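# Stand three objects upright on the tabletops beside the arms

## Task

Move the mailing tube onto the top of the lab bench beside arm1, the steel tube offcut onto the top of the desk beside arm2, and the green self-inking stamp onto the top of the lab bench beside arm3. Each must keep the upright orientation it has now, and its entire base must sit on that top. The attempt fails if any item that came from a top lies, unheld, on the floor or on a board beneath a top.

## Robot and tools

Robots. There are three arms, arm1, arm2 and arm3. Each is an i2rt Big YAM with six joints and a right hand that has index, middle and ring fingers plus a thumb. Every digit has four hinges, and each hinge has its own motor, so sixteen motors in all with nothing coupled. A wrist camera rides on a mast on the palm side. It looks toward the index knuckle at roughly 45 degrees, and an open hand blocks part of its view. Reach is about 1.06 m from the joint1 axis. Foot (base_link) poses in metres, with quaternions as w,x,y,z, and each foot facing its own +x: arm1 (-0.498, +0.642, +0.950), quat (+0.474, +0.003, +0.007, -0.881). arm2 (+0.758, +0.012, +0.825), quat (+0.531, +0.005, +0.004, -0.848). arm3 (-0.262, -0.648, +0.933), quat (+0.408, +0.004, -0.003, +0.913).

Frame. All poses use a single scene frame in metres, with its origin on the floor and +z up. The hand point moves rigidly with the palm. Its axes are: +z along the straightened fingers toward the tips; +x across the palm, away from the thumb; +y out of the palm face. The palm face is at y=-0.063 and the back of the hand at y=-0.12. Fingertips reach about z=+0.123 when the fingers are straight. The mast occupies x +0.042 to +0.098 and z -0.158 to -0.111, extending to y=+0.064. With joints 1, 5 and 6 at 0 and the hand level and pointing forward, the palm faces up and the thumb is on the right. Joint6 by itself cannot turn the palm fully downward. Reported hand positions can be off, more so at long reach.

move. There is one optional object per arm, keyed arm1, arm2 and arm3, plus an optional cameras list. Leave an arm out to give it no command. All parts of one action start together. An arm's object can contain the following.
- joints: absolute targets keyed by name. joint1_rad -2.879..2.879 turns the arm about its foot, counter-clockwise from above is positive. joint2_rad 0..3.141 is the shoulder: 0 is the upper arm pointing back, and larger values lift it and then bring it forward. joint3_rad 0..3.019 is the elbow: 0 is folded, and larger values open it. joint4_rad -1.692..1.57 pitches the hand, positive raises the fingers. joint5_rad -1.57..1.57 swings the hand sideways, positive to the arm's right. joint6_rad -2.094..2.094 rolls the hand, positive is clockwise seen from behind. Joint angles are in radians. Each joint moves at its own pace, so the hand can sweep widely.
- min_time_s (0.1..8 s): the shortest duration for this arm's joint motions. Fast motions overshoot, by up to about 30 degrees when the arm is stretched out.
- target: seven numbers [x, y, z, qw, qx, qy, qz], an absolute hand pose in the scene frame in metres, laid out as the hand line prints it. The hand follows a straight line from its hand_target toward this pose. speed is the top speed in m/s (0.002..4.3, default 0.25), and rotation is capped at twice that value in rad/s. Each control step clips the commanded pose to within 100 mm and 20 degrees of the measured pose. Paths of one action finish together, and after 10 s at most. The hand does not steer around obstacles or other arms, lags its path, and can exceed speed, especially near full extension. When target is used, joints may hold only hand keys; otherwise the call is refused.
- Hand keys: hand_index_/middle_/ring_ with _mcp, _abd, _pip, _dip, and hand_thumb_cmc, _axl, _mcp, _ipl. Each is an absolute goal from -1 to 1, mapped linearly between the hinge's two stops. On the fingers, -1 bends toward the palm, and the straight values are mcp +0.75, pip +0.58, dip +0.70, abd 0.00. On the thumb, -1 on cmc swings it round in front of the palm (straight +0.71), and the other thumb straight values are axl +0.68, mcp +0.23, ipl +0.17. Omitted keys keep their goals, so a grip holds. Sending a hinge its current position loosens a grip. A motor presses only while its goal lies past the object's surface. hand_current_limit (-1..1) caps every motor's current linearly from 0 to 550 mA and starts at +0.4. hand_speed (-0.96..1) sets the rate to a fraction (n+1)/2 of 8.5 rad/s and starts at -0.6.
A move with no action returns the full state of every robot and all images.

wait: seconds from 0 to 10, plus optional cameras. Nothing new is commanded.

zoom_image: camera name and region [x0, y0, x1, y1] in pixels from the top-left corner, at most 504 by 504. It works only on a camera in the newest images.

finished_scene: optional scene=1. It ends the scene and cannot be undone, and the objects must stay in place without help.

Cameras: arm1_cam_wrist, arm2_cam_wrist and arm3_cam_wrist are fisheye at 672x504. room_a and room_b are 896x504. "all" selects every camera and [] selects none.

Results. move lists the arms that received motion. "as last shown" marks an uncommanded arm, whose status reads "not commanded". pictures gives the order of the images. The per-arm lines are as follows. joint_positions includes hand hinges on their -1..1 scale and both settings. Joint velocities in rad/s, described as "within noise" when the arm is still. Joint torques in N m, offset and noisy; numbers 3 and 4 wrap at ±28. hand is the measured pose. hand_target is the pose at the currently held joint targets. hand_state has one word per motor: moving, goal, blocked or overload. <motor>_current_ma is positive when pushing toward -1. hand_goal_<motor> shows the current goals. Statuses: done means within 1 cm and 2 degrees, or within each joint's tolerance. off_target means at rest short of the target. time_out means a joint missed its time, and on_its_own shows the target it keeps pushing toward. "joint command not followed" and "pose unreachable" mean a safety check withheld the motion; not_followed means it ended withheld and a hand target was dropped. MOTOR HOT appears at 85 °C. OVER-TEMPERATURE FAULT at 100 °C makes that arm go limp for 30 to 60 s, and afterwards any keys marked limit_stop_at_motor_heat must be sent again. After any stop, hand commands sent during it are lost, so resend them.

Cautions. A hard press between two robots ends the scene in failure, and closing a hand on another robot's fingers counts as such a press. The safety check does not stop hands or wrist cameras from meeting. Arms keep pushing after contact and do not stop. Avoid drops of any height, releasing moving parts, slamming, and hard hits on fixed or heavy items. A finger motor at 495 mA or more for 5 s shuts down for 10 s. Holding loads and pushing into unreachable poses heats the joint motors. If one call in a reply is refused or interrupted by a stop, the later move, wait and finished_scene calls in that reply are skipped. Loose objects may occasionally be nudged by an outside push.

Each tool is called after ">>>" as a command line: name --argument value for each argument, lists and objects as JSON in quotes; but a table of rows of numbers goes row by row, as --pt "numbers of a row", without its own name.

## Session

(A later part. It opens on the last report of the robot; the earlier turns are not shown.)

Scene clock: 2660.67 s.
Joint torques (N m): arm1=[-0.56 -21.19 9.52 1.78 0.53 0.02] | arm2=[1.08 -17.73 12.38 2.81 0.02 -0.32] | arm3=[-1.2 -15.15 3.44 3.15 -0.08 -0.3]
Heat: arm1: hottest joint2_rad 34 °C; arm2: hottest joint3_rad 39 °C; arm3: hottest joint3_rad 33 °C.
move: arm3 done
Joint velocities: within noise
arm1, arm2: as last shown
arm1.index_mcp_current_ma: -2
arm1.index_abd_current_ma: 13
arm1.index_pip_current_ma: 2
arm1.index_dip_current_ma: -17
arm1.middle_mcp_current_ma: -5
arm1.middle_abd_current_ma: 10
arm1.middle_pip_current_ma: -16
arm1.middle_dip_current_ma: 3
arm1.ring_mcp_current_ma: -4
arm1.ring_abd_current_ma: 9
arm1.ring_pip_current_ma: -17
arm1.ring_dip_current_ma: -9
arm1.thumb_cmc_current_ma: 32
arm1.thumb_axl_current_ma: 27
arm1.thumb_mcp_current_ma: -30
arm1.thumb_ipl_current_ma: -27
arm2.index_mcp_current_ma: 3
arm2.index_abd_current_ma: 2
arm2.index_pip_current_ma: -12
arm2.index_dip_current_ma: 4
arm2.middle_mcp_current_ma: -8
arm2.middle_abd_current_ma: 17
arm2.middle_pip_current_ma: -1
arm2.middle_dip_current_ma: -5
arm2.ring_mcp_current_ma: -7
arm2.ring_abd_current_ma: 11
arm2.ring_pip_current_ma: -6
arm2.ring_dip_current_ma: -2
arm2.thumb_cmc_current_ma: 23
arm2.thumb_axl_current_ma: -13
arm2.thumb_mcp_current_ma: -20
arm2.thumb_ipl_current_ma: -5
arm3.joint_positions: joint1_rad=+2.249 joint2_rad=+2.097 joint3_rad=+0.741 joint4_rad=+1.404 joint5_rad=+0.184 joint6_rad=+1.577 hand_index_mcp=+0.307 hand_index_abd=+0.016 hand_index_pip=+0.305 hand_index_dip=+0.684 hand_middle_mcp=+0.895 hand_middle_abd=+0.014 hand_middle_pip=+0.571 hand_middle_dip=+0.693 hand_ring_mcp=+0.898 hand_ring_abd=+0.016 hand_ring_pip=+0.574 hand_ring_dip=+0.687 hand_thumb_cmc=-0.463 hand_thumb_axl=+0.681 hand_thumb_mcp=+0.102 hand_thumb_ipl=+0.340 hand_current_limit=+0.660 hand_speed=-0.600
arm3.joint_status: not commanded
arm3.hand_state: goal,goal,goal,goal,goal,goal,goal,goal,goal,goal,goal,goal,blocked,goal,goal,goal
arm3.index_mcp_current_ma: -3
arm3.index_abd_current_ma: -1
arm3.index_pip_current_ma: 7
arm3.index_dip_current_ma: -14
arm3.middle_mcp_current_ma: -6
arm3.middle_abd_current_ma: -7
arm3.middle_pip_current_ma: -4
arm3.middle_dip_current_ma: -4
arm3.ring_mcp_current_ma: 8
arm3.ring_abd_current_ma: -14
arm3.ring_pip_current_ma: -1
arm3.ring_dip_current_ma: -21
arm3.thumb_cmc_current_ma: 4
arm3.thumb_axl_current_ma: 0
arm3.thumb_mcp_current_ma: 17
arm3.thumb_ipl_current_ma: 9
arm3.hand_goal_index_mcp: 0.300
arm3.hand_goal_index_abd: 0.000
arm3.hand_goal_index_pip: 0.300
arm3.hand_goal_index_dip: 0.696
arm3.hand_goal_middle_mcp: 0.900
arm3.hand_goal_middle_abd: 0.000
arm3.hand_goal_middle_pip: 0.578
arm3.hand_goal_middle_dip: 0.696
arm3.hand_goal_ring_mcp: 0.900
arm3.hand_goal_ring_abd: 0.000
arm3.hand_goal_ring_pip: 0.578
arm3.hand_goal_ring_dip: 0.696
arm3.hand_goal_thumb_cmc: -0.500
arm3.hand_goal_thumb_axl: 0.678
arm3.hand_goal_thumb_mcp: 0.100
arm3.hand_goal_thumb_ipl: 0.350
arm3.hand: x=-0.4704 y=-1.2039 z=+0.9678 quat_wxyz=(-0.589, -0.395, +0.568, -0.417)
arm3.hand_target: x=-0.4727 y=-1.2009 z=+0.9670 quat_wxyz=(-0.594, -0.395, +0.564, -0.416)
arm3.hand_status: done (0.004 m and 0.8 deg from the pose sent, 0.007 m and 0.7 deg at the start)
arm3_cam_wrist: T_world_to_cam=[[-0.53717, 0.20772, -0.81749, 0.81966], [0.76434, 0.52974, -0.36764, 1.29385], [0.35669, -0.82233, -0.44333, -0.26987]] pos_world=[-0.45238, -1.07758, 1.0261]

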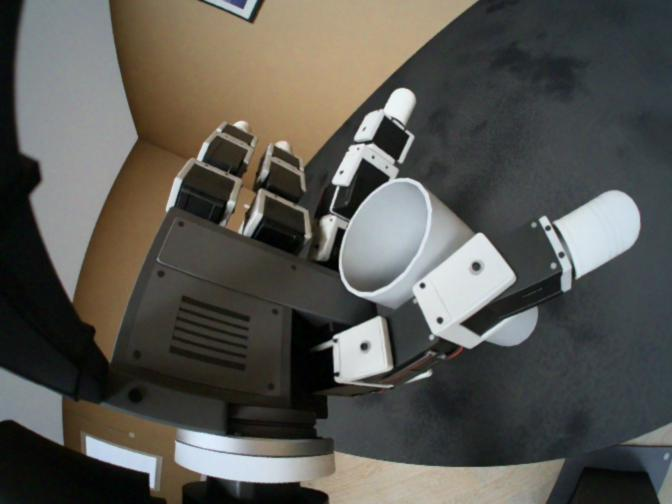

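>>> move --arm3 '{"target": [-0.4727, -1.2000, 0.960, -0.5942, -0.3949, 0.5638, -0.4161], "speed": 0.05}' --cameras '[]'

Scene clock: 2662.80 s.
Joint torques (N m): arm1=[-0.56 -21.13 9.52 1.78 0.53 0.02] | arm2=[0.85 -17.79 12.34 2.8 0.02 -0.33] | arm3=[-1.2 -15.33 3.43 3.15 -0.09 -0.31]
Heat: arm1: hottest joint2_rad 34 °C; arm2: hottest joint3_rad 39 °C; arm3: hottest joint3_rad 33 °C.
move: arm3 done
Joint velocities: within noise
arm1, arm2: as last shown
arm1.index_mcp_current_ma: -3
arm1.index_abd_current_ma: 15
arm1.index_pip_current_ma: -1
arm1.index_dip_current_ma: -14
arm1.middle_mcp_current_ma: -7
arm1.middle_abd_current_ma: 17
arm1.middle_pip_current_ma: -21
arm1.middle_dip_current_ma: -1
arm1.ring_mcp_current_ma: 1
arm1.ring_abd_current_ma: 16
arm1.ring_pip_current_ma: 1
arm1.ring_dip_current_ma: -3
arm1.thumb_cmc_current_ma: 22
arm1.thumb_mcp_current_ma: -18
arm1.thumb_ipl_current_ma: -30
arm2.index_mcp_current_ma: 13
arm2.index_abd_current_ma: 12
arm2.index_pip_current_ma: -7
arm2.middle_mcp_current_ma: -14
arm2.middle_abd_current_ma: 2
arm2.middle_pip_current_ma: 6
arm2.middle_dip_current_ma: -2
arm2.ring_mcp_current_ma: 1
arm2.ring_dip_current_ma: 2
arm2.thumb_cmc_current_ma: 22
arm2.thumb_axl_current_ma: -18
arm2.thumb_mcp_current_ma: -17
arm2.thumb_ipl_current_ma: 0
arm3.joint_positions: joint1_rad=+2.249 joint2_rad=+2.120 joint3_rad=+0.741 joint4_rad=+1.424 joint5_rad=+0.184 joint6_rad=+1.577 hand_index_mcp=+0.307 hand_index_abd=+0.016 hand_index_pip=+0.305 hand_index_dip=+0.684 hand_middle_mcp=+0.895 hand_middle_abd=+0.014 hand_middle_pip=+0.571 hand_middle_dip=+0.693 hand_ring_mcp=+0.898 hand_ring_abd=+0.016 hand_ring_pip=+0.574 hand_ring_dip=+0.687 hand_thumb_cmc=-0.463 hand_thumb_axl=+0.681 hand_thumb_mcp=+0.102 hand_thumb_ipl=+0.340 hand_current_limit=+0.660 hand_speed=-0.600
arm3.joint_status: not commanded
arm3.hand_state: goal,goal,goal,goal,goal,goal,goal,goal,goal,goal,goal,goal,blocked,goal,goal,goal
arm3.index_mcp_current_ma: -8
arm3.index_abd_current_ma: 1
arm3.index_pip_current_ma: 4
arm3.index_dip_current_ma: -15
arm3.middle_mcp_current_ma: -10
arm3.middle_abd_current_ma: -12
arm3.middle_pip_current_ma: -7
arm3.middle_dip_current_ma: -2
arm3.ring_mcp_current_ma: -2
arm3.ring_abd_current_ma: -8
arm3.ring_pip_current_ma: -1
arm3.ring_dip_current_ma: -11
arm3.thumb_cmc_current_ma: 10
arm3.thumb_axl_current_ma: 4
arm3.thumb_mcp_current_ma: -1
arm3.thumb_ipl_current_ma: 2
arm3.hand_goal_index_mcp: 0.300
arm3.hand_goal_index_abd: 0.000
arm3.hand_goal_index_pip: 0.300
arm3.hand_goal_index_dip: 0.696
arm3.hand_goal_middle_mcp: 0.900
arm3.hand_goal_middle_abd: 0.000
arm3.hand_goal_middle_pip: 0.578
arm3.hand_goal_middle_dip: 0.696
arm3.hand_goal_ring_mcp: 0.900
arm3.hand_goal_ring_abd: 0.000
arm3.hand_goal_ring_pip: 0.578
arm3.hand_goal_ring_dip: 0.696
arm3.hand_goal_thumb_cmc: -0.500
arm3.hand_goal_thumb_axl: 0.678
arm3.hand_goal_thumb_mcp: 0.100
arm3.hand_goal_thumb_ipl: 0.350
arm3.hand: x=-0.4703 y=-1.2019 z=+0.9598 quat_wxyz=(-0.588, -0.396, +0.569, -0.416)
arm3.hand_target: x=-0.4727 y=-1.1999 z=+0.9600 quat_wxyz=(-0.594, -0.395, +0.564, -0.416)
arm3.hand_status: done (0.003 m and 0.9 deg from the pose sent, 0.009 m and 0.8 deg at the start)

>>> move --arm3 '{"joints": {"hand_index_mcp": -0.15, "hand_index_pip": -0.25, "hand_index_dip": 0.42, "hand_thumb_mcp": -0.15, "hand_thumb_ipl": 0.42, "hand_speed": -0.8}}' --cameras '[]'

>>> move --arm3 '{"joints": {"hand_index_mcp": -0.9, "hand_index_pip": -0.7, "hand_index_dip": 0.3, "hand_thumb_mcp": -0.8, "hand_thumb_ipl": 0.42, "hand_current_limit": 0.74}}' --cameras '["arm3_cam_wrist"]'

Scene clock: 2666.53 s.
Joint torques (N m): arm1=[-0.56 -21.19 9.52 1.78 0.53 0.02] | arm2=[0.85 -18.08 12.41 2.8 0.04 -0.33] | arm3=[-1.14 -15.38 3.4 3.12 -0.09 -0.32]
Heat: arm1: hottest joint2_rad 34 °C; arm2: hottest joint3_rad 39 °C; arm3: hottest joint3_rad 33 °C.
move: arm3 off_target
Joint velocities: within noise
arm1: as last shown
arm1.index_mcp_current_ma: 0
arm1.index_abd_current_ma: 8
arm1.index_pip_current_ma: -7
arm1.index_dip_current_ma: -17
arm1.middle_mcp_current_ma: -21
arm1.middle_abd_current_ma: 10
arm1.middle_pip_current_ma: -13
arm1.middle_dip_current_ma: 3
arm1.ring_mcp_current_ma: 6
arm1.ring_abd_current_ma: 15
arm1.ring_pip_current_ma: 0
arm1.ring_dip_current_ma: 3
arm1.thumb_cmc_current_ma: 26
arm1.thumb_axl_current_ma: 37
arm1.thumb_mcp_current_ma: -31
arm1.thumb_ipl_current_ma: -20
arm2.joint_positions: joint1_rad=+0.010 joint2_rad=+1.752 joint3_rad=+1.254 joint4_rad=+0.447 joint5_rad=+0.591 joint6_rad=+1.586 hand_index_mcp=+0.757 hand_index_abd=+0.013 hand_index_pip=+0.575 hand_index_dip=+0.694 hand_middle_mcp=+0.897 hand_middle_abd=+0.007 hand_middle_pip=+0.572 hand_middle_dip=+0.691 hand_ring_mcp=+0.760 hand_ring_abd=+0.008 hand_ring_pip=+0.577 hand_ring_dip=+0.693 hand_thumb_cmc=-0.529 hand_thumb_axl=+0.676 hand_thumb_mcp=+0.594 hand_thumb_ipl=+0.171 hand_current_limit=+0.400 hand_speed=-0.700
arm2.joint_status: not commanded
arm2.hand_state: goal,goal,goal,goal,overload,goal,goal,goal,goal,goal,goal,goal,blocked,goal,goal,goal
arm2.index_mcp_current_ma: 10
arm2.index_abd_current_ma: 3
arm2.index_pip_current_ma: -18
arm2.index_dip_current_ma: 6
arm2.middle_mcp_current_ma: -1
arm2.middle_abd_current_ma: 0
arm2.middle_pip_current_ma: -14
arm2.middle_dip_current_ma: 0
arm2.ring_mcp_current_ma: -3
arm2.ring_abd_current_ma: 25
arm2.ring_pip_current_ma: -6
arm2.ring_dip_current_ma: -1
arm2.thumb_cmc_current_ma: 25
arm2.thumb_axl_current_ma: -15
arm2.thumb_mcp_current_ma: -13
arm2.thumb_ipl_current_ma: 3
arm2.hand_goal_index_mcp: 0.760
arm2.hand_goal_index_abd: 0.000
arm2.hand_goal_index_pip: 0.578
arm2.hand_goal_index_dip: 0.696
arm2.hand_goal_middle_mcp: 0.754
arm2.hand_goal_middle_abd: 0.000
arm2.hand_goal_middle_pip: 0.578
arm2.hand_goal_middle_dip: 0.696
arm2.hand_goal_ring_mcp: 0.760
arm2.hand_goal_ring_abd: 0.000
arm2.hand_goal_ring_pip: 0.578
arm2.hand_goal_ring_dip: 0.696
arm2.hand_goal_thumb_cmc: -0.550
arm2.hand_goal_thumb_axl: 0.678
arm2.hand_goal_thumb_mcp: 0.600
arm2.hand_goal_thumb_ipl: 0.170
arm2.hand: x=+0.3217 y=-0.5179 z=+1.0924 quat_wxyz=(+0.666, +0.200, -0.697, +0.176)
arm2.hand_target: x=+0.3220 y=-0.5324 z=+1.1199 quat_wxyz=(+0.681, +0.191, -0.680, +0.192)
arm2.hand_status: not commanded
arm3.joint_positions: joint1_rad=+2.249 joint2_rad=+2.120 joint3_rad=+0.741 joint4_rad=+1.424 joint5_rad=+0.184 joint6_rad=+1.577 hand_index_mcp=-0.037 hand_index_abd=+0.015 hand_index_pip=-0.239 hand_index_dip=+0.431 hand_middle_mcp=+0.897 hand_middle_abd=+0.014 hand_middle_pip=+0.574 hand_middle_dip=+0.693 hand_ring_mcp=+0.898 hand_ring_abd=+0.016 hand_ring_pip=+0.577 hand_ring_dip=+0.687 hand_thumb_cmc=-0.464 hand_thumb_axl=+0.683 hand_thumb_mcp=-0.107 hand_thumb_ipl=+0.411 hand_current_limit=+0.660 hand_speed=-0.800
arm3.joint_status: hand_index_mcp off_target (ended at -0.037, target -0.150); hand_thumb_mcp off_target (ended at -0.107, target -0.150); the others done
arm3.hand_state: blocked,goal,goal,goal,goal,goal,goal,goal,goal,goal,goal,goal,blocked,goal,blocked,goal
arm3.index_mcp_current_ma: 27
arm3.index_abd_current_ma: 0
arm3.index_pip_current_ma: -3
arm3.index_dip_current_ma: -8
arm3.middle_mcp_current_ma: -1
arm3.middle_abd_current_ma: -9
arm3.middle_pip_current_ma: -14
arm3.middle_dip_current_ma: 6
arm3.ring_mcp_current_ma: 22
arm3.ring_abd_current_ma: -2
arm3.ring_pip_current_ma: -15
arm3.ring_dip_current_ma: 3
arm3.thumb_cmc_current_ma: 20
arm3.thumb_axl_current_ma: -3
arm3.thumb_mcp_current_ma: 12
arm3.thumb_ipl_current_ma: -2
arm3.hand_goal_index_mcp: -0.150
arm3.hand_goal_index_abd: 0.000
arm3.hand_goal_index_pip: -0.250
arm3.hand_goal_index_dip: 0.420
arm3.hand_goal_middle_mcp: 0.900
arm3.hand_goal_middle_abd: 0.000
arm3.hand_goal_middle_pip: 0.578
arm3.hand_goal_middle_dip: 0.696
arm3.hand_goal_ring_mcp: 0.900
arm3.hand_goal_ring_abd: 0.000
arm3.hand_goal_ring_pip: 0.578
arm3.hand_goal_ring_dip: 0.696
arm3.hand_goal_thumb_cmc: -0.500
arm3.hand_goal_thumb_axl: 0.678
arm3.hand_goal_thumb_mcp: -0.150
arm3.hand_goal_thumb_ipl: 0.420
arm3.hand: x=-0.4703 y=-1.2019 z=+0.9598 quat_wxyz=(-0.588, -0.396, +0.569, -0.416)
arm3.hand_target: x=-0.4727 y=-1.1999 z=+0.9601 quat_wxyz=(-0.594, -0.395, +0.564, -0.416)
arm3.hand_status: not commanded

Scene clock: 2667.93 s.
Joint torques (N m): arm1=[-0.56 -21.19 9.54 1.77 0.53 0.02] | arm2=[0.79 -17.73 12.41 2.77 0.02 -0.32] | arm3=[-0.97 -15.33 3.41 3.15 -0.08 -0.31]
Heat: arm1: hottest joint2_rad 34 °C; arm2: hottest joint3_rad 39 °C; arm3: hottest joint3_rad 33 °C.
move: arm3 off_target
Joint velocities: within noise
arm1, arm2: as last shown
arm1.index_mcp_current_ma: -15
arm1.index_abd_current_ma: 7
arm1.index_pip_current_ma: 11
arm1.index_dip_current_ma: -16
arm1.middle_mcp_current_ma: -8
arm1.middle_abd_current_ma: 17
arm1.middle_pip_current_ma: -16
arm1.middle_dip_current_ma: 8
arm1.ring_mcp_current_ma: 12
arm1.ring_abd_current_ma: 13
arm1.thumb_cmc_current_ma: 15
arm1.thumb_axl_current_ma: 32
arm1.thumb_mcp_current_ma: -19
arm1.thumb_ipl_current_ma: -14
arm2.index_mcp_current_ma: 4
arm2.index_abd_current_ma: 9
arm2.index_pip_current_ma: -7
arm2.index_dip_current_ma: -6
arm2.middle_mcp_current_ma: -12
arm2.middle_abd_current_ma: 5
arm2.middle_pip_current_ma: -8
arm2.middle_dip_current_ma: -11
arm2.ring_mcp_current_ma: -8
arm2.ring_abd_current_ma: 5
arm2.ring_pip_current_ma: -2
arm2.ring_dip_current_ma: 1
arm2.thumb_cmc_current_ma: 24
arm2.thumb_axl_current_ma: -8
arm2.thumb_mcp_current_ma: -17
arm2.thumb_ipl_current_ma: 6
arm3.joint_positions: joint1_rad=+2.249 joint2_rad=+2.120 joint3_rad=+0.741 joint4_rad=+1.424 joint5_rad=+0.184 joint6_rad=+1.576 hand_index_mcp=-0.052 hand_index_abd=+0.016 hand_index_pip=-0.409 hand_index_dip=+0.337 hand_middle_mcp=+0.897 hand_middle_abd=+0.014 hand_middle_pip=+0.574 hand_middle_dip=+0.693 hand_ring_mcp=+0.898 hand_ring_abd=+0.016 hand_ring_pip=+0.577 hand_ring_dip=+0.687 hand_thumb_cmc=-0.474 hand_thumb_axl=+0.702 hand_thumb_mcp=-0.111 hand_thumb_ipl=+0.424 hand_current_limit=+0.740 hand_speed=-0.800
arm3.joint_status: hand_index_mcp off_target (ended at -0.052, target -0.900); hand_index_pip off_target (ended at -0.409, target -0.700); hand_index_dip off_target (ended at +0.337, target +0.300); hand_thumb_mcp off_target (ended at -0.111, target -0.800); the others done
arm3.hand_state: blocked,goal,blocked,blocked,goal,goal,goal,goal,goal,goal,goal,goal,blocked,blocked,blocked,goal
arm3.index_mcp_current_ma: 478
arm3.index_abd_current_ma: 3
arm3.index_pip_current_ma: 130
arm3.index_dip_current_ma: 7
arm3.middle_mcp_current_ma: -13
arm3.middle_abd_current_ma: -7
arm3.middle_pip_current_ma: -3
arm3.middle_dip_current_ma: -5
arm3.ring_mcp_current_ma: 13
arm3.ring_abd_current_ma: -5
arm3.ring_pip_current_ma: 1
arm3.ring_dip_current_ma: 1
arm3.thumb_cmc_current_ma: 7
arm3.thumb_axl_current_ma: 17
arm3.thumb_mcp_current_ma: 484
arm3.thumb_ipl_current_ma: 0
arm3.hand_goal_index_mcp: -0.900
arm3.hand_goal_index_abd: 0.000
arm3.hand_goal_index_pip: -0.700
arm3.hand_goal_index_dip: 0.300
arm3.hand_goal_middle_mcp: 0.900
arm3.hand_goal_middle_abd: 0.000
arm3.hand_goal_middle_pip: 0.578
arm3.hand_goal_middle_dip: 0.696
arm3.hand_goal_ring_mcp: 0.900
arm3.hand_goal_ring_abd: 0.000
arm3.hand_goal_ring_pip: 0.578
arm3.hand_goal_ring_dip: 0.696
arm3.hand_goal_thumb_cmc: -0.500
arm3.hand_goal_thumb_axl: 0.678
arm3.hand_goal_thumb_mcp: -0.800
arm3.hand_goal_thumb_ipl: 0.420
arm3.hand: x=-0.4703 y=-1.2019 z=+0.9599 quat_wxyz=(-0.589, -0.397, +0.569, -0.416)
arm3.hand_target: x=-0.4727 y=-1.1999 z=+0.9601 quat_wxyz=(-0.594, -0.395, +0.564, -0.416)
arm3.hand_status: not commanded
arm3_cam_wrist: T_world_to_cam=[[-0.53777, 0.21, -0.81652, 0.81432], [0.76391, 0.53113, -0.36653, 1.29019], [0.3567, -0.82086, -0.44605, -0.26744]] pos_world=[-0.45228, -1.07579, 1.0185]

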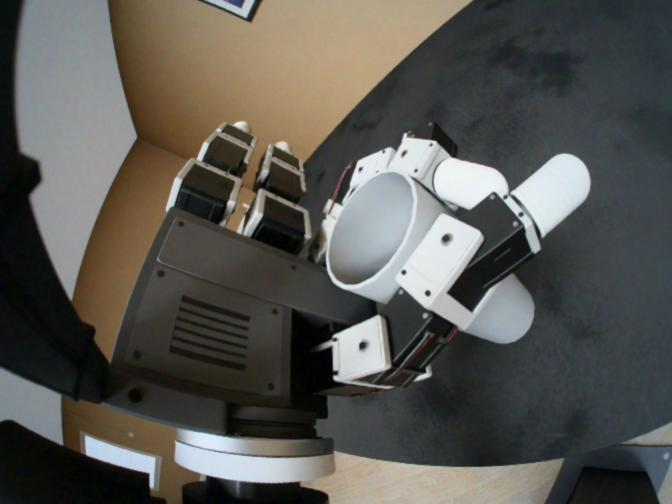

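>>> move --arm3 '{"target": [-0.4757, -1.206, 1.04, -0.5942, -0.3949, 0.5638, -0.4161], "speed": 0.05}' --cameras '["arm3_cam_wrist", "room_b"]'

>>> zoom_image --camera "room_b" --region '[370, 240, 510, 380]'

Scene clock: 2671.83 s.
Joint torques (N m): arm1=[-0.56 -21.13 9.52 1.78 0.53 0.02] | arm2=[1.08 -17.96 12.38 2.8 0.03 -0.33] | arm3=[-1.26 -16.38 5.63 1.74 -0.1 -0.35]
Heat: arm1: hottest joint2_rad 34 °C; arm2: hottest joint3_rad 39 °C; arm3: hottest joint3_rad 33 °C.
move: arm3 done
Joint velocities: within noise
arm1, arm2: as last shown
arm1.index_mcp_current_ma: -5
arm1.index_abd_current_ma: 9
arm1.index_pip_current_ma: -1
arm1.index_dip_current_ma: -20
arm1.middle_mcp_current_ma: -6
arm1.middle_abd_current_ma: 15
arm1.middle_pip_current_ma: -17
arm1.middle_dip_current_ma: 4
arm1.ring_mcp_current_ma: 9
arm1.ring_abd_current_ma: 14
arm1.ring_pip_current_ma: 1
arm1.ring_dip_current_ma: 0
arm1.thumb_cmc_current_ma: 29
arm1.thumb_axl_current_ma: 31
arm1.thumb_mcp_current_ma: -31
arm1.thumb_ipl_current_ma: -21
arm2.index_mcp_current_ma: 8
arm2.index_abd_current_ma: 14
arm2.index_pip_current_ma: 7
arm2.index_dip_current_ma: 0
arm2.middle_abd_current_ma: 10
arm2.middle_pip_current_ma: -1
arm2.middle_dip_current_ma: -12
arm2.ring_mcp_current_ma: 1
arm2.ring_abd_current_ma: 15
arm2.ring_dip_current_ma: 5
arm2.thumb_cmc_current_ma: 27
arm2.thumb_axl_current_ma: 1
arm2.thumb_mcp_current_ma: -10
arm2.thumb_ipl_current_ma: -2
arm3.joint_positions: joint1_rad=+2.245 joint2_rad=+1.897 joint3_rad=+0.715 joint4_rad=+1.231 joint5_rad=+0.179 joint6_rad=+1.579 hand_index_mcp=-0.052 hand_index_abd=+0.019 hand_index_pip=-0.413 hand_index_dip=+0.340 hand_middle_mcp=+0.891 hand_middle_abd=+0.014 hand_middle_pip=+0.574 hand_middle_dip=+0.693 hand_ring_mcp=+0.898 hand_ring_abd=+0.016 hand_ring_pip=+0.573 hand_ring_dip=+0.690 hand_thumb_cmc=-0.470 hand_thumb_axl=+0.696 hand_thumb_mcp=-0.140 hand_thumb_ipl=+0.500 hand_current_limit=+0.740 hand_speed=-0.800
arm3.joint_status: not commanded
arm3.hand_state: blocked,goal,blocked,blocked,goal,goal,goal,goal,goal,goal,goal,goal,blocked,goal,blocked,blocked
arm3.index_mcp_current_ma: 474
arm3.index_abd_current_ma: 3
arm3.index_pip_current_ma: 118
arm3.index_dip_current_ma: 4
arm3.middle_mcp_current_ma: -14
arm3.middle_abd_current_ma: 6
arm3.middle_pip_current_ma: -25
arm3.middle_dip_current_ma: -11
arm3.ring_mcp_current_ma: 17
arm3.ring_abd_current_ma: 1
arm3.ring_pip_current_ma: -9
arm3.ring_dip_current_ma: -20
arm3.thumb_cmc_current_ma: 11
arm3.thumb_axl_current_ma: 12
arm3.thumb_mcp_current_ma: 485
arm3.thumb_ipl_current_ma: 23
arm3.hand_goal_index_mcp: -0.900
arm3.hand_goal_index_abd: 0.000
arm3.hand_goal_index_pip: -0.700
arm3.hand_goal_index_dip: 0.300
arm3.hand_goal_middle_mcp: 0.900
arm3.hand_goal_middle_abd: 0.000
arm3.hand_goal_middle_pip: 0.578
arm3.hand_goal_middle_dip: 0.696
arm3.hand_goal_ring_mcp: 0.900
arm3.hand_goal_ring_abd: 0.000
arm3.hand_goal_ring_pip: 0.578
arm3.hand_goal_ring_dip: 0.696
arm3.hand_goal_thumb_cmc: -0.500
arm3.hand_goal_thumb_axl: 0.678
arm3.hand_goal_thumb_mcp: -0.800
arm3.hand_goal_thumb_ipl: 0.420
arm3.on_its_own: hand_thumb_mcp moved -0.029 toward your old target -0.800
arm3.hand: x=-0.4719 y=-1.2043 z=+1.0315 quat_wxyz=(-0.589, -0.395, +0.568, -0.418)
arm3.hand_target: x=-0.4756 y=-1.2059 z=+1.0400 quat_wxyz=(-0.594, -0.395, +0.564, -0.416)
arm3.hand_status: done (0.009 m and 0.8 deg from the pose sent, 0.080 m and 0.9 deg at the start)
arm3_cam_wrist: T_world_to_cam=[[-0.53635, 0.20564, -0.81856, 0.87001], [0.76416, 0.53006, -0.36755, 1.31881], [0.3583, -0.82265, -0.44144, -0.24303]] pos_world=[-0.45408, -1.07788, 1.08959]

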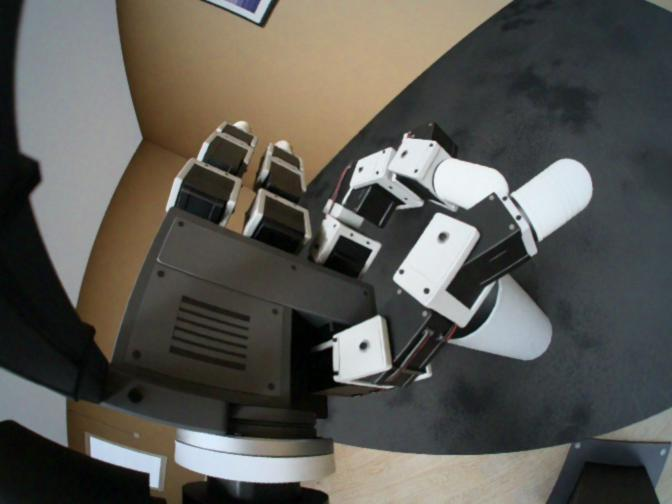

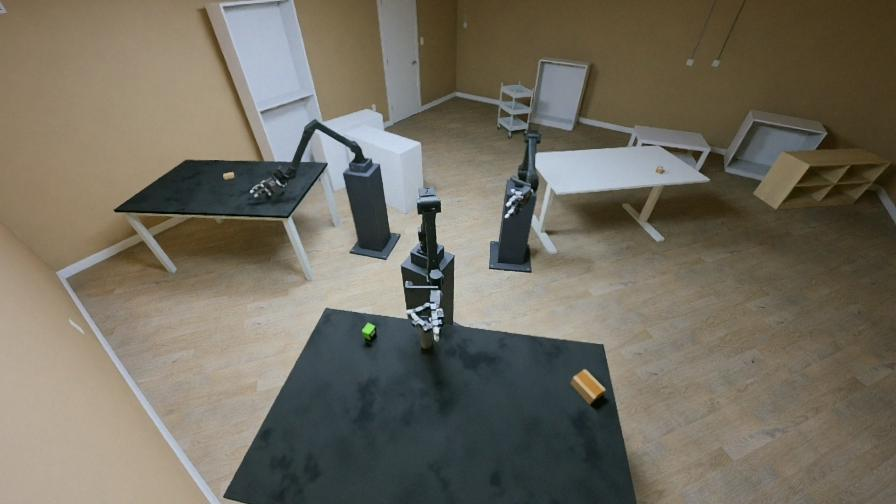

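Scaled by 3.600 from the camera's image (finer frame: 1280x720).

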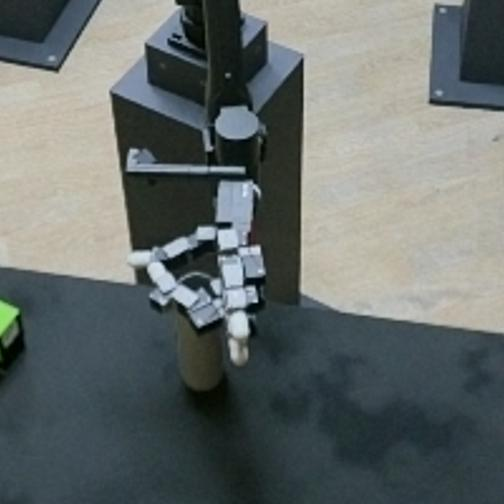

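>>> move --arm3 '{"target": [-0.4608, -1.2065, 1.03, -0.5942, -0.3949, 0.5638, -0.4161], "speed": 0.1, "joints": {"hand_index_mcp": 0.75, "hand_index_pip": 0.578, "hand_index_dip": 0.696, "hand_thumb_mcp": 0.6, "hand_thumb_ipl": 0.3, "hand_speed": -0.6}}' --cameras '["arm3_cam_wrist"]'

Scene clock: 2703.50 s.
Joint torques (N m): arm1=[-0.62 -21.13 9.52 1.78 0.53 0.02] | arm2=[0.79 -17.96 12.41 2.78 0.02 -0.32] | arm3=[-0.26 -14.39 5.29 3 0.25 -0.28]
Heat: arm1: hottest joint2_rad 35 °C; arm2: hottest joint3_rad 39 °C; arm3: hottest joint3_rad 33 °C.
move: arm3 done
Joint velocities: within noise
arm1.joint_positions: joint1_rad=-0.789 joint2_rad=+2.379 joint3_rad=+1.472 joint4_rad=+0.498 joint5_rad=+0.408 joint6_rad=+1.738 hand_index_mcp=+0.380 hand_index_abd=+0.004 hand_index_pip=+0.162 hand_index_dip=+0.588 hand_middle_mcp=+0.996 hand_middle_abd=+0.011 hand_middle_pip=+0.571 hand_middle_dip=+0.697 hand_ring_mcp=+0.995 hand_ring_abd=+0.010 hand_ring_pip=+0.571 hand_ring_dip=+0.690 hand_thumb_cmc=-0.324 hand_thumb_axl=+0.700 hand_thumb_mcp=+0.052 hand_thumb_ipl=+0.266 hand_current_limit=+0.400 hand_speed=-0.900
arm1.joint_status: not commanded
arm1.hand_state: goal,goal,goal,goal,goal,goal,goal,goal,goal,goal,goal,goal,blocked,blocked,blocked,goal
arm1.index_mcp_current_ma: -18
arm1.index_abd_current_ma: 4
arm1.index_pip_current_ma: 0
arm1.index_dip_current_ma: -6
arm1.middle_mcp_current_ma: -5
arm1.middle_abd_current_ma: 16
arm1.middle_pip_current_ma: -16
arm1.middle_dip_current_ma: -3
arm1.ring_mcp_current_ma: 0
arm1.ring_abd_current_ma: 8
arm1.ring_pip_current_ma: -1
arm1.ring_dip_current_ma: 7
arm1.thumb_cmc_current_ma: 25
arm1.thumb_axl_current_ma: 29
arm1.thumb_mcp_current_ma: -33
arm1.thumb_ipl_current_ma: -25
arm1.hand_goal_index_mcp: 0.380
arm1.hand_goal_index_abd: 0.000
arm1.hand_goal_index_pip: 0.170
arm1.hand_goal_index_dip: 0.600
arm1.hand_goal_middle_mcp: 1.000
arm1.hand_goal_middle_abd: 0.000
arm1.hand_goal_middle_pip: 0.578
arm1.hand_goal_middle_dip: 0.696
arm1.hand_goal_ring_mcp: 1.000
arm1.hand_goal_ring_abd: 0.000
arm1.hand_goal_ring_pip: 0.578
arm1.hand_goal_ring_dip: 0.696
arm1.hand_goal_thumb_cmc: -0.350
arm1.hand_goal_thumb_axl: 0.678
arm1.hand_goal_thumb_mcp: 0.080
arm1.hand_goal_thumb_ipl: 0.280
arm1.hand: x=-1.2601 y=+0.6354 z=+0.8786 quat_wxyz=(+0.560, -0.094, -0.819, -0.075)
arm1.hand_target: x=-1.2723 y=+0.6331 z=+0.8852 quat_wxyz=(+0.569, -0.101, -0.813, -0.071)
arm1.hand_status: not commanded
arm2: as last shown
arm2.index_abd_current_ma: 20
arm2.index_pip_current_ma: -5
arm2.index_dip_current_ma: -4
arm2.middle_mcp_current_ma: -11
arm2.middle_abd_current_ma: 11
arm2.middle_pip_current_ma: -3
arm2.middle_dip_current_ma: 0
arm2.ring_mcp_current_ma: 9
arm2.ring_pip_current_ma: 4
arm2.ring_dip_current_ma: -4
arm2.thumb_cmc_current_ma: 24
arm2.thumb_axl_current_ma: -6
arm2.thumb_mcp_current_ma: -18
arm2.thumb_ipl_current_ma: 3
arm3.joint_positions: joint1_rad=+2.268 joint2_rad=+1.899 joint3_rad=+0.715 joint4_rad=+1.231 joint5_rad=+0.205 joint6_rad=+1.578 hand_index_mcp=+0.750 hand_index_abd=+0.020 hand_index_pip=+0.577 hand_index_dip=+0.690 hand_middle_mcp=+0.897 hand_middle_abd=+0.014 hand_middle_pip=+0.574 hand_middle_dip=+0.693 hand_ring_mcp=+0.898 hand_ring_abd=+0.016 hand_ring_pip=+0.577 hand_ring_dip=+0.689 hand_thumb_cmc=-0.466 hand_thumb_axl=+0.677 hand_thumb_mcp=+0.594 hand_thumb_ipl=+0.305 hand_current_limit=+0.740 hand_speed=-0.600
arm3.joint_status: all done
arm3.hand_state: goal,goal,goal,goal,goal,goal,goal,goal,goal,goal,goal,goal,blocked,goal,goal,goal
arm3.index_mcp_current_ma: 4
arm3.index_abd_current_ma: -2
arm3.index_pip_current_ma: 5
arm3.index_dip_current_ma: -6
arm3.middle_mcp_current_ma: -13
arm3.middle_abd_current_ma: -9
arm3.middle_pip_current_ma: -9
arm3.middle_dip_current_ma: 3
arm3.ring_mcp_current_ma: 11
arm3.ring_abd_current_ma: 2
arm3.ring_pip_current_ma: -3
arm3.ring_dip_current_ma: 2
arm3.thumb_cmc_current_ma: 9
arm3.thumb_axl_current_ma: 0
arm3.thumb_mcp_current_ma: 1
arm3.thumb_ipl_current_ma: -2
arm3.hand_goal_index_mcp: 0.750
arm3.hand_goal_index_abd: 0.000
arm3.hand_goal_index_pip: 0.578
arm3.hand_goal_index_dip: 0.696
arm3.hand_goal_middle_mcp: 0.900
arm3.hand_goal_middle_abd: 0.000
arm3.hand_goal_middle_pip: 0.578
arm3.hand_goal_middle_dip: 0.696
arm3.hand_goal_ring_mcp: 0.900
arm3.hand_goal_ring_abd: 0.000
arm3.hand_goal_ring_pip: 0.578
arm3.hand_goal_ring_dip: 0.696
arm3.hand_goal_thumb_cmc: -0.500
arm3.hand_goal_thumb_axl: 0.678
arm3.hand_goal_thumb_mcp: 0.600
arm3.hand_goal_thumb_ipl: 0.300
arm3.hand: x=-0.4625 y=-1.2053 z=+1.0301 quat_wxyz=(-0.589, -0.395, +0.570, -0.416)
arm3.hand_target: x=-0.4608 y=-1.2064 z=+1.0299 quat_wxyz=(-0.594, -0.395, +0.564, -0.416)
arm3.hand_status: done (0.002 m and 0.9 deg from the pose sent, 0.011 m and 0.8 deg at the start)
arm3_cam_wrist: T_world_to_cam=[[-0.53517, 0.20949, -0.81836, 0.87907], [0.76622, 0.52828, -0.36584, 1.30868], [0.35568, -0.82283, -0.44323, -0.24742]] pos_world=[-0.44428, -1.07908, 1.08849]

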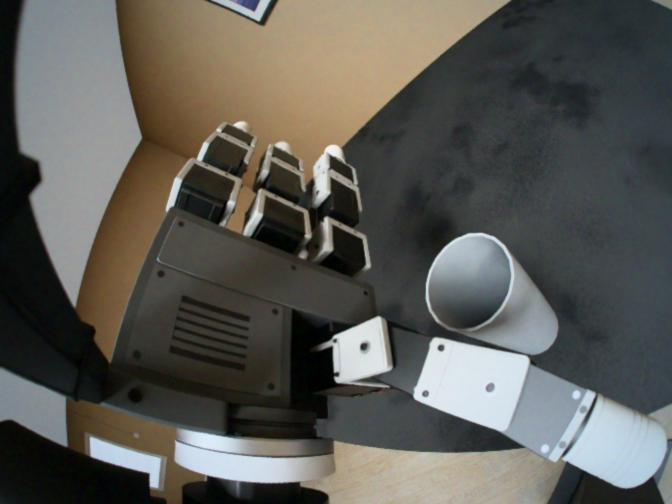

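>>> move --arm3 '{"target": [-0.4537, -1.2016, 0.972, -0.5942, -0.3949, 0.5638, -0.4161], "speed": 0.08}' --cameras '["arm3_cam_wrist"]'

Scene clock: 2709.90 s.
Joint torques (N m): arm1=[-0.62 -21.13 9.52 1.78 0.53 0.02] | arm2=[0.91 -17.61 12.44 2.76 0.04 -0.32] | arm3=[-0.38 -15.5 4.64 3.08 0.24 -0.28]
Heat: arm1: hottest joint2_rad 35 °C; arm2: hottest joint3_rad 39 °C; arm3: hottest joint3_rad 33 °C.
move: arm3 done
Joint velocities: within noise
arm1, arm2: as last shown
arm1.index_mcp_current_ma: -13
arm1.index_abd_current_ma: 5
arm1.index_pip_current_ma: 15
arm1.index_dip_current_ma: -22
arm1.middle_mcp_current_ma: -12
arm1.middle_abd_current_ma: 18
arm1.middle_pip_current_ma: -21
arm1.middle_dip_current_ma: 5
arm1.ring_mcp_current_ma: 10
arm1.ring_pip_current_ma: -6
arm1.ring_dip_current_ma: 12
arm1.thumb_cmc_current_ma: 34
arm1.thumb_axl_current_ma: 30
arm1.thumb_mcp_current_ma: -32
arm1.thumb_ipl_current_ma: -17
arm2.index_mcp_current_ma: 5
arm2.index_pip_current_ma: -6
arm2.index_dip_current_ma: -6
arm2.middle_mcp_current_ma: -1
arm2.middle_abd_current_ma: 1
arm2.middle_pip_current_ma: 5
arm2.middle_dip_current_ma: -5
arm2.ring_mcp_current_ma: -4
arm2.ring_abd_current_ma: 16
arm2.ring_pip_current_ma: 2
arm2.ring_dip_current_ma: -7
arm2.thumb_cmc_current_ma: 22
arm2.thumb_axl_current_ma: -10
arm2.thumb_mcp_current_ma: -16
arm2.thumb_ipl_current_ma: 9
arm3.joint_positions: joint1_rad=+2.282 joint2_rad=+2.087 joint3_rad=+0.715 joint4_rad=+1.398 joint5_rad=+0.221 joint6_rad=+1.577 hand_index_mcp=+0.750 hand_index_abd=+0.020 hand_index_pip=+0.577 hand_index_dip=+0.690 hand_middle_mcp=+0.897 hand_middle_abd=+0.014 hand_middle_pip=+0.574 hand_middle_dip=+0.693 hand_ring_mcp=+0.898 hand_ring_abd=+0.016 hand_ring_pip=+0.577 hand_ring_dip=+0.689 hand_thumb_cmc=-0.466 hand_thumb_axl=+0.677 hand_thumb_mcp=+0.594 hand_thumb_ipl=+0.305 hand_current_limit=+0.740 hand_speed=-0.600
arm3.joint_status: not commanded
arm3.hand_state: goal,goal,goal,goal,goal,goal,goal,goal,goal,goal,goal,goal,blocked,goal,goal,goal
arm3.index_mcp_current_ma: -9
arm3.index_abd_current_ma: 2
arm3.index_pip_current_ma: 4
arm3.index_dip_current_ma: -2
arm3.middle_mcp_current_ma: -6
arm3.middle_abd_current_ma: -13
arm3.middle_pip_current_ma: 3
arm3.middle_dip_current_ma: -14
arm3.ring_mcp_current_ma: 18
arm3.ring_abd_current_ma: 13
arm3.ring_pip_current_ma: -2
arm3.ring_dip_current_ma: -4
arm3.thumb_cmc_current_ma: 4
arm3.thumb_axl_current_ma: 7
arm3.thumb_mcp_current_ma: 14
arm3.thumb_ipl_current_ma: 7
arm3.hand_goal_index_mcp: 0.750
arm3.hand_goal_index_abd: 0.000
arm3.hand_goal_index_pip: 0.578
arm3.hand_goal_index_dip: 0.696
arm3.hand_goal_middle_mcp: 0.900
arm3.hand_goal_middle_abd: 0.000
arm3.hand_goal_middle_pip: 0.578
arm3.hand_goal_middle_dip: 0.696
arm3.hand_goal_ring_mcp: 0.900
arm3.hand_goal_ring_abd: 0.000
arm3.hand_goal_ring_pip: 0.578
arm3.hand_goal_ring_dip: 0.696
arm3.hand_goal_thumb_cmc: -0.500
arm3.hand_goal_thumb_axl: 0.678
arm3.hand_goal_thumb_mcp: 0.600
arm3.hand_goal_thumb_ipl: 0.300
arm3.hand: x=-0.4557 y=-1.1962 z=+0.9640 quat_wxyz=(-0.584, -0.400, +0.575, -0.410)
arm3.hand_target: x=-0.4536 y=-1.2014 z=+0.9719 quat_wxyz=(-0.594, -0.395, +0.564, -0.416)
arm3.hand_status: done (0.010 m and 1.9 deg from the pose sent, 0.059 m and 0.9 deg at the start)
arm3_cam_wrist: T_world_to_cam=[[-0.53263, 0.22749, -0.8152, 0.84633], [0.76803, 0.53459, -0.35263, 1.27013], [0.35558, -0.81392, -0.45946, -0.2453]] pos_world=[-0.43748, -1.07119, 1.02511]

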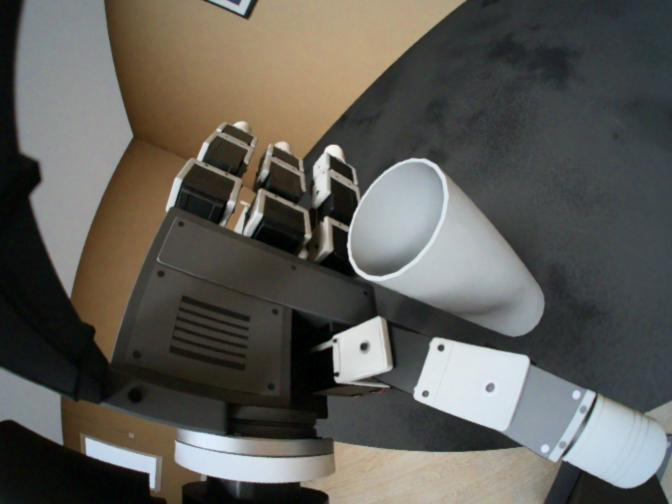

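>>> move --arm3 '{"target": [-0.4744, -1.1942, 0.970, -0.5942, -0.3949, 0.5638, -0.4161], "speed": 0.05, "joints": {"hand_thumb_mcp": 0.3, "hand_index_mcp": 0.4, "hand_index_pip": 0.3}}' --cameras '["arm3_cam_wrist"]'

Scene clock: 2713.90 s.
Joint torques (N m): arm1=[-0.62 -21.13 9.52 1.78 0.53 0.01] | arm2=[0.91 -17.96 12.37 2.78 0.03 -0.32] | arm3=[-1.26 -15.15 3.82 3.11 0.02 -0.29]
Heat: arm1: hottest joint2_rad 35 °C; arm2: hottest joint3_rad 39 °C; arm3: hottest joint3_rad 33 °C.
move: arm3 done
Joint velocities: within noise
arm1, arm2: as last shown
arm1.index_mcp_current_ma: -12
arm1.index_abd_current_ma: 17
arm1.index_pip_current_ma: 5
arm1.index_dip_current_ma: -8
arm1.middle_mcp_current_ma: -11
arm1.middle_abd_current_ma: 22
arm1.middle_pip_current_ma: -11
arm1.middle_dip_current_ma: -17
arm1.ring_mcp_current_ma: 4
arm1.ring_abd_current_ma: 13
arm1.ring_pip_current_ma: -1
arm1.ring_dip_current_ma: 3
arm1.thumb_cmc_current_ma: 30
arm1.thumb_axl_current_ma: 24
arm1.thumb_mcp_current_ma: -25
arm1.thumb_ipl_current_ma: -27
arm2.index_mcp_current_ma: 9
arm2.index_abd_current_ma: 17
arm2.index_pip_current_ma: -17
arm2.index_dip_current_ma: 9
arm2.middle_mcp_current_ma: -7
arm2.middle_abd_current_ma: 2
arm2.middle_pip_current_ma: 8
arm2.middle_dip_current_ma: -9
arm2.ring_mcp_current_ma: 2
arm2.ring_abd_current_ma: 11
arm2.ring_pip_current_ma: 3
arm2.ring_dip_current_ma: -8
arm2.thumb_cmc_current_ma: 32
arm2.thumb_axl_current_ma: -7
arm2.thumb_mcp_current_ma: -12
arm2.thumb_ipl_current_ma: -5
arm3.joint_positions: joint1_rad=+2.242 joint2_rad=+2.087 joint3_rad=+0.715 joint4_rad=+1.412 joint5_rad=+0.175 joint6_rad=+1.577 hand_index_mcp=+0.404 hand_index_abd=+0.020 hand_index_pip=+0.301 hand_index_dip=+0.687 hand_middle_mcp=+0.892 hand_middle_abd=+0.014 hand_middle_pip=+0.572 hand_middle_dip=+0.693 hand_ring_mcp=+0.899 hand_ring_abd=+0.016 hand_ring_pip=+0.573 hand_ring_dip=+0.688 hand_thumb_cmc=-0.466 hand_thumb_axl=+0.677 hand_thumb_mcp=+0.302 hand_thumb_ipl=+0.304 hand_current_limit=+0.740 hand_speed=-0.600
arm3.joint_status: all done
arm3.hand_state: goal,goal,goal,goal,goal,goal,goal,goal,goal,goal,goal,goal,blocked,goal,goal,goal
arm3.index_mcp_current_ma: -5
arm3.index_abd_current_ma: 9
arm3.index_pip_current_ma: -9
arm3.index_dip_current_ma: -17
arm3.middle_mcp_current_ma: -8
arm3.middle_abd_current_ma: -11
arm3.middle_pip_current_ma: 1
arm3.middle_dip_current_ma: -13
arm3.ring_mcp_current_ma: 28
arm3.ring_abd_current_ma: -5
arm3.ring_pip_current_ma: -4
arm3.ring_dip_current_ma: 1
arm3.thumb_cmc_current_ma: 9
arm3.thumb_axl_current_ma: -2
arm3.thumb_mcp_current_ma: 21
arm3.thumb_ipl_current_ma: 9
arm3.hand_goal_index_mcp: 0.400
arm3.hand_goal_index_abd: 0.000
arm3.hand_goal_index_pip: 0.300
arm3.hand_goal_index_dip: 0.696
arm3.hand_goal_middle_mcp: 0.900
arm3.hand_goal_middle_abd: 0.000
arm3.hand_goal_middle_pip: 0.578
arm3.hand_goal_middle_dip: 0.696
arm3.hand_goal_ring_mcp: 0.900
arm3.hand_goal_ring_abd: 0.000
arm3.hand_goal_ring_pip: 0.578
arm3.hand_goal_ring_dip: 0.696
arm3.hand_goal_thumb_cmc: -0.500
arm3.hand_goal_thumb_axl: 0.678
arm3.hand_goal_thumb_mcp: 0.300
arm3.hand_goal_thumb_ipl: 0.300
arm3.hand: x=-0.4717 y=-1.1946 z=+0.9675 quat_wxyz=(-0.587, -0.398, +0.570, -0.415)
arm3.hand_target: x=-0.4744 y=-1.1941 z=+0.9700 quat_wxyz=(-0.594, -0.395, +0.564, -0.416)
arm3.hand_status: done (0.004 m and 1.2 deg from the pose sent, 0.020 m and 1.9 deg at the start)
arm3_cam_wrist: T_world_to_cam=[[-0.53682, 0.21326, -0.8163, 0.8224], [0.76369, 0.53407, -0.36269, 1.28993], [0.35861, -0.8181, -0.44957, -0.24996]] pos_world=[-0.45398, -1.06879, 1.0268]

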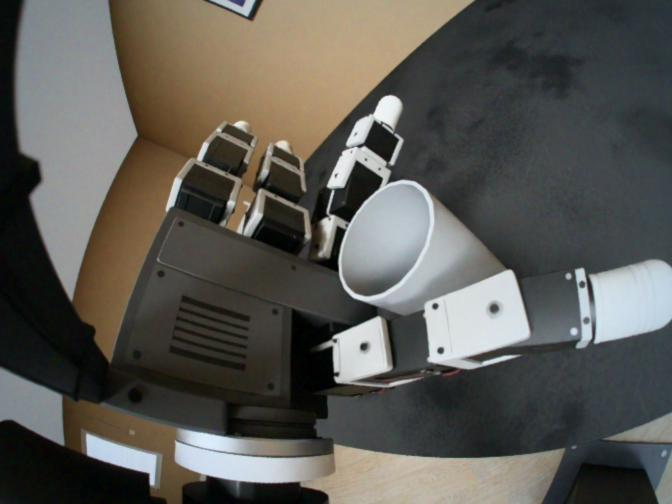

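>>> move --arm3 '{"target": [-0.4858, -1.1902, 0.964, -0.5942, -0.3949, 0.5638, -0.4161], "speed": 0.05}' --cameras '["arm3_cam_wrist"]'

Scene clock: 2717.27 s.
Joint torques (N m): arm1=[-0.62 -21.13 9.52 1.78 0.53 0.02] | arm2=[0.73 -17.79 12.4 2.81 0.03 -0.3] | arm3=[-1.44 -14.92 3.66 3.15 -0.01 -0.27]
Heat: arm1: hottest joint2_rad 35 °C; arm2: hottest joint3_rad 39 °C; arm3: hottest joint3_rad 33 °C.
move: arm3 done
Joint velocities: within noise
arm1, arm2: as last shown
arm1.index_mcp_current_ma: -3
arm1.index_abd_current_ma: 9
arm1.index_pip_current_ma: 1
arm1.index_dip_current_ma: -19
arm1.middle_mcp_current_ma: -10
arm1.middle_abd_current_ma: 16
arm1.middle_pip_current_ma: -13
arm1.middle_dip_current_ma: -8
arm1.ring_mcp_current_ma: 6
arm1.ring_abd_current_ma: 8
arm1.ring_pip_current_ma: -3
arm1.ring_dip_current_ma: -7
arm1.thumb_cmc_current_ma: 28
arm1.thumb_axl_current_ma: 28
arm1.thumb_mcp_current_ma: -30
arm1.thumb_ipl_current_ma: -18
arm2.index_mcp_current_ma: -3
arm2.index_abd_current_ma: 9
arm2.index_pip_current_ma: 0
arm2.index_dip_current_ma: -4
arm2.middle_mcp_current_ma: 8
arm2.middle_abd_current_ma: 9
arm2.middle_pip_current_ma: -1
arm2.middle_dip_current_ma: -7
arm2.ring_mcp_current_ma: 3
arm2.ring_abd_current_ma: 12
arm2.ring_pip_current_ma: 7
arm2.ring_dip_current_ma: -2
arm2.thumb_cmc_current_ma: 28
arm2.thumb_axl_current_ma: -11
arm2.thumb_mcp_current_ma: -18
arm2.thumb_ipl_current_ma: 4
arm3.joint_positions: joint1_rad=+2.217 joint2_rad=+2.101 joint3_rad=+0.715 joint4_rad=+1.431 joint5_rad=+0.147 joint6_rad=+1.577 hand_index_mcp=+0.401 hand_index_abd=+0.020 hand_index_pip=+0.301 hand_index_dip=+0.687 hand_middle_mcp=+0.897 hand_middle_abd=+0.014 hand_middle_pip=+0.573 hand_middle_dip=+0.693 hand_ring_mcp=+0.899 hand_ring_abd=+0.016 hand_ring_pip=+0.573 hand_ring_dip=+0.688 hand_thumb_cmc=-0.466 hand_thumb_axl=+0.677 hand_thumb_mcp=+0.302 hand_thumb_ipl=+0.304 hand_current_limit=+0.740 hand_speed=-0.600
arm3.joint_status: not commanded
arm3.hand_state: goal,goal,goal,goal,goal,goal,goal,goal,goal,goal,goal,goal,blocked,goal,goal,goal
arm3.index_mcp_current_ma: -14
arm3.index_abd_current_ma: 0
arm3.index_pip_current_ma: 1
arm3.index_dip_current_ma: -17
arm3.middle_mcp_current_ma: 1
arm3.middle_abd_current_ma: -3
arm3.middle_pip_current_ma: -1
arm3.middle_dip_current_ma: -1
arm3.ring_mcp_current_ma: 15
arm3.ring_abd_current_ma: -11
arm3.ring_pip_current_ma: -12
arm3.ring_dip_current_ma: -14
arm3.thumb_cmc_current_ma: 10
arm3.thumb_axl_current_ma: 11
arm3.thumb_mcp_current_ma: -5
arm3.thumb_ipl_current_ma: 5
arm3.hand_goal_index_mcp: 0.400
arm3.hand_goal_index_abd: 0.000
arm3.hand_goal_index_pip: 0.300
arm3.hand_goal_index_dip: 0.696
arm3.hand_goal_middle_mcp: 0.900
arm3.hand_goal_middle_abd: 0.000
arm3.hand_goal_middle_pip: 0.578
arm3.hand_goal_middle_dip: 0.696
arm3.hand_goal_ring_mcp: 0.900
arm3.hand_goal_ring_abd: 0.000
arm3.hand_goal_ring_pip: 0.578
arm3.hand_goal_ring_dip: 0.696
arm3.hand_goal_thumb_cmc: -0.500
arm3.hand_goal_thumb_axl: 0.678
arm3.hand_goal_thumb_mcp: 0.300
arm3.hand_goal_thumb_ipl: 0.300
arm3.hand: x=-0.4813 y=-1.1921 z=+0.9643 quat_wxyz=(-0.588, -0.398, +0.568, -0.417)
arm3.hand_target: x=-0.4857 y=-1.1901 z=+0.9641 quat_wxyz=(-0.594, -0.395, +0.564, -0.416)
arm3.hand_status: done (0.005 m and 1.0 deg from the pose sent, 0.015 m and 1.2 deg at the start)
arm3_cam_wrist: T_world_to_cam=[[-0.53911, 0.2078, -0.8162, 0.80643], [0.76131, 0.53471, -0.36673, 1.29819], [0.36023, -0.81909, -0.44647, -0.24926]] pos_world=[-0.46378, -1.0659, 1.023]

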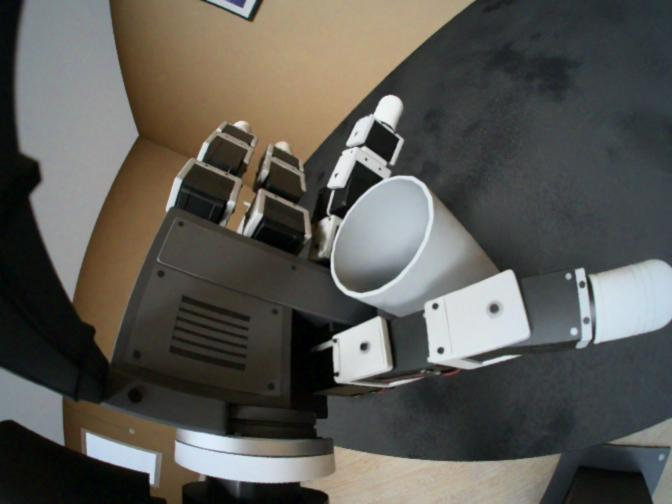

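>>> move --arm3 '{"target": [-0.4760, -1.1930, 0.943, -0.5942, -0.3949, 0.5638, -0.4161], "speed": 0.05}' --cameras '["arm3_cam_wrist"]'

Scene clock: 2727.40 s.
Joint torques (N m): arm1=[-0.62 -21.13 9.52 1.77 0.53 0.02] | arm2=[0.79 -18.02 12.4 2.82 0.03 -0.32] | arm3=[-0.73 -15.62 4.77 3.18 0.26 -0.28]
Heat: arm1: hottest joint2_rad 35 °C; arm2: hottest joint3_rad 40 °C; arm3: hottest joint3_rad 32 °C.
move: arm3 off_target
Joint velocities: within noise
arm1, arm2: as last shown
arm1.index_mcp_current_ma: -13
arm1.index_abd_current_ma: 6
arm1.index_pip_current_ma: 5
arm1.index_dip_current_ma: -20
arm1.middle_mcp_current_ma: 2
arm1.middle_abd_current_ma: 23
arm1.middle_pip_current_ma: -18
arm1.ring_mcp_current_ma: -5
arm1.ring_abd_current_ma: 6
arm1.ring_pip_current_ma: -6
arm1.ring_dip_current_ma: 10
arm1.thumb_cmc_current_ma: 26
arm1.thumb_axl_current_ma: 34
arm1.thumb_mcp_current_ma: -29
arm1.thumb_ipl_current_ma: -23
arm2.index_mcp_current_ma: 3
arm2.index_pip_current_ma: -4
arm2.index_dip_current_ma: 4
arm2.middle_mcp_current_ma: -12
arm2.middle_abd_current_ma: 8
arm2.middle_pip_current_ma: -6
arm2.middle_dip_current_ma: 3
arm2.ring_mcp_current_ma: -7
arm2.ring_abd_current_ma: 16
arm2.ring_pip_current_ma: 1
arm2.ring_dip_current_ma: -4
arm2.thumb_cmc_current_ma: 25
arm2.thumb_axl_current_ma: -15
arm2.thumb_mcp_current_ma: -13
arm2.thumb_ipl_current_ma: 8
arm3.joint_positions: joint1_rad=+2.233 joint2_rad=+2.175 joint3_rad=+0.715 joint4_rad=+1.479 joint5_rad=+0.166 joint6_rad=+1.577 hand_index_mcp=+0.406 hand_index_abd=+0.020 hand_index_pip=+0.306 hand_index_dip=+0.687 hand_middle_mcp=+0.897 hand_middle_abd=+0.014 hand_middle_pip=+0.573 hand_middle_dip=+0.693 hand_ring_mcp=+0.899 hand_ring_abd=+0.016 hand_ring_pip=+0.575 hand_ring_dip=+0.688 hand_thumb_cmc=-0.466 hand_thumb_axl=+0.677 hand_thumb_mcp=+0.302 hand_thumb_ipl=+0.304 hand_current_limit=+0.740 hand_speed=-0.600
arm3.joint_status: not commanded
arm3.hand_state: goal,goal,goal,goal,goal,goal,goal,goal,goal,goal,goal,goal,blocked,goal,goal,goal
arm3.index_mcp_current_ma: 1
arm3.index_abd_current_ma: 2
arm3.index_pip_current_ma: 10
arm3.index_dip_current_ma: -11
arm3.middle_mcp_current_ma: 5
arm3.middle_abd_current_ma: -6
arm3.middle_pip_current_ma: -10
arm3.middle_dip_current_ma: -2
arm3.ring_mcp_current_ma: 10
arm3.ring_abd_current_ma: 5
arm3.ring_pip_current_ma: -13
arm3.ring_dip_current_ma: -9
arm3.thumb_cmc_current_ma: 23
arm3.thumb_axl_current_ma: -1
arm3.thumb_mcp_current_ma: 13
arm3.thumb_ipl_current_ma: 10
arm3.hand_goal_index_mcp: 0.400
arm3.hand_goal_index_abd: 0.000
arm3.hand_goal_index_pip: 0.300
arm3.hand_goal_index_dip: 0.696
arm3.hand_goal_middle_mcp: 0.900
arm3.hand_goal_middle_abd: 0.000
arm3.hand_goal_middle_pip: 0.578
arm3.hand_goal_middle_dip: 0.696
arm3.hand_goal_ring_mcp: 0.900
arm3.hand_goal_ring_abd: 0.000
arm3.hand_goal_ring_pip: 0.578
arm3.hand_goal_ring_dip: 0.696
arm3.hand_goal_thumb_cmc: -0.500
arm3.hand_goal_thumb_axl: 0.678
arm3.hand_goal_thumb_mcp: 0.300
arm3.hand_goal_thumb_ipl: 0.300
arm3.hand: x=-0.4739 y=-1.1853 z=+0.9345 quat_wxyz=(-0.582, -0.404, +0.575, -0.410)
arm3.hand_target: x=-0.4758 y=-1.1927 z=+0.9431 quat_wxyz=(-0.594, -0.395, +0.564, -0.416)
arm3.hand_status: off_target (0.012 m and 2.3 deg from the pose sent, 0.022 m and 1.0 deg at the start)
arm3_cam_wrist: T_world_to_cam=[[-0.53393, 0.23054, -0.81349, 0.81143], [0.76503, 0.54144, -0.34867, 1.27088], [0.36008, -0.80851, -0.46546, -0.22947]] pos_world=[-0.45639, -1.06071, 0.99641]

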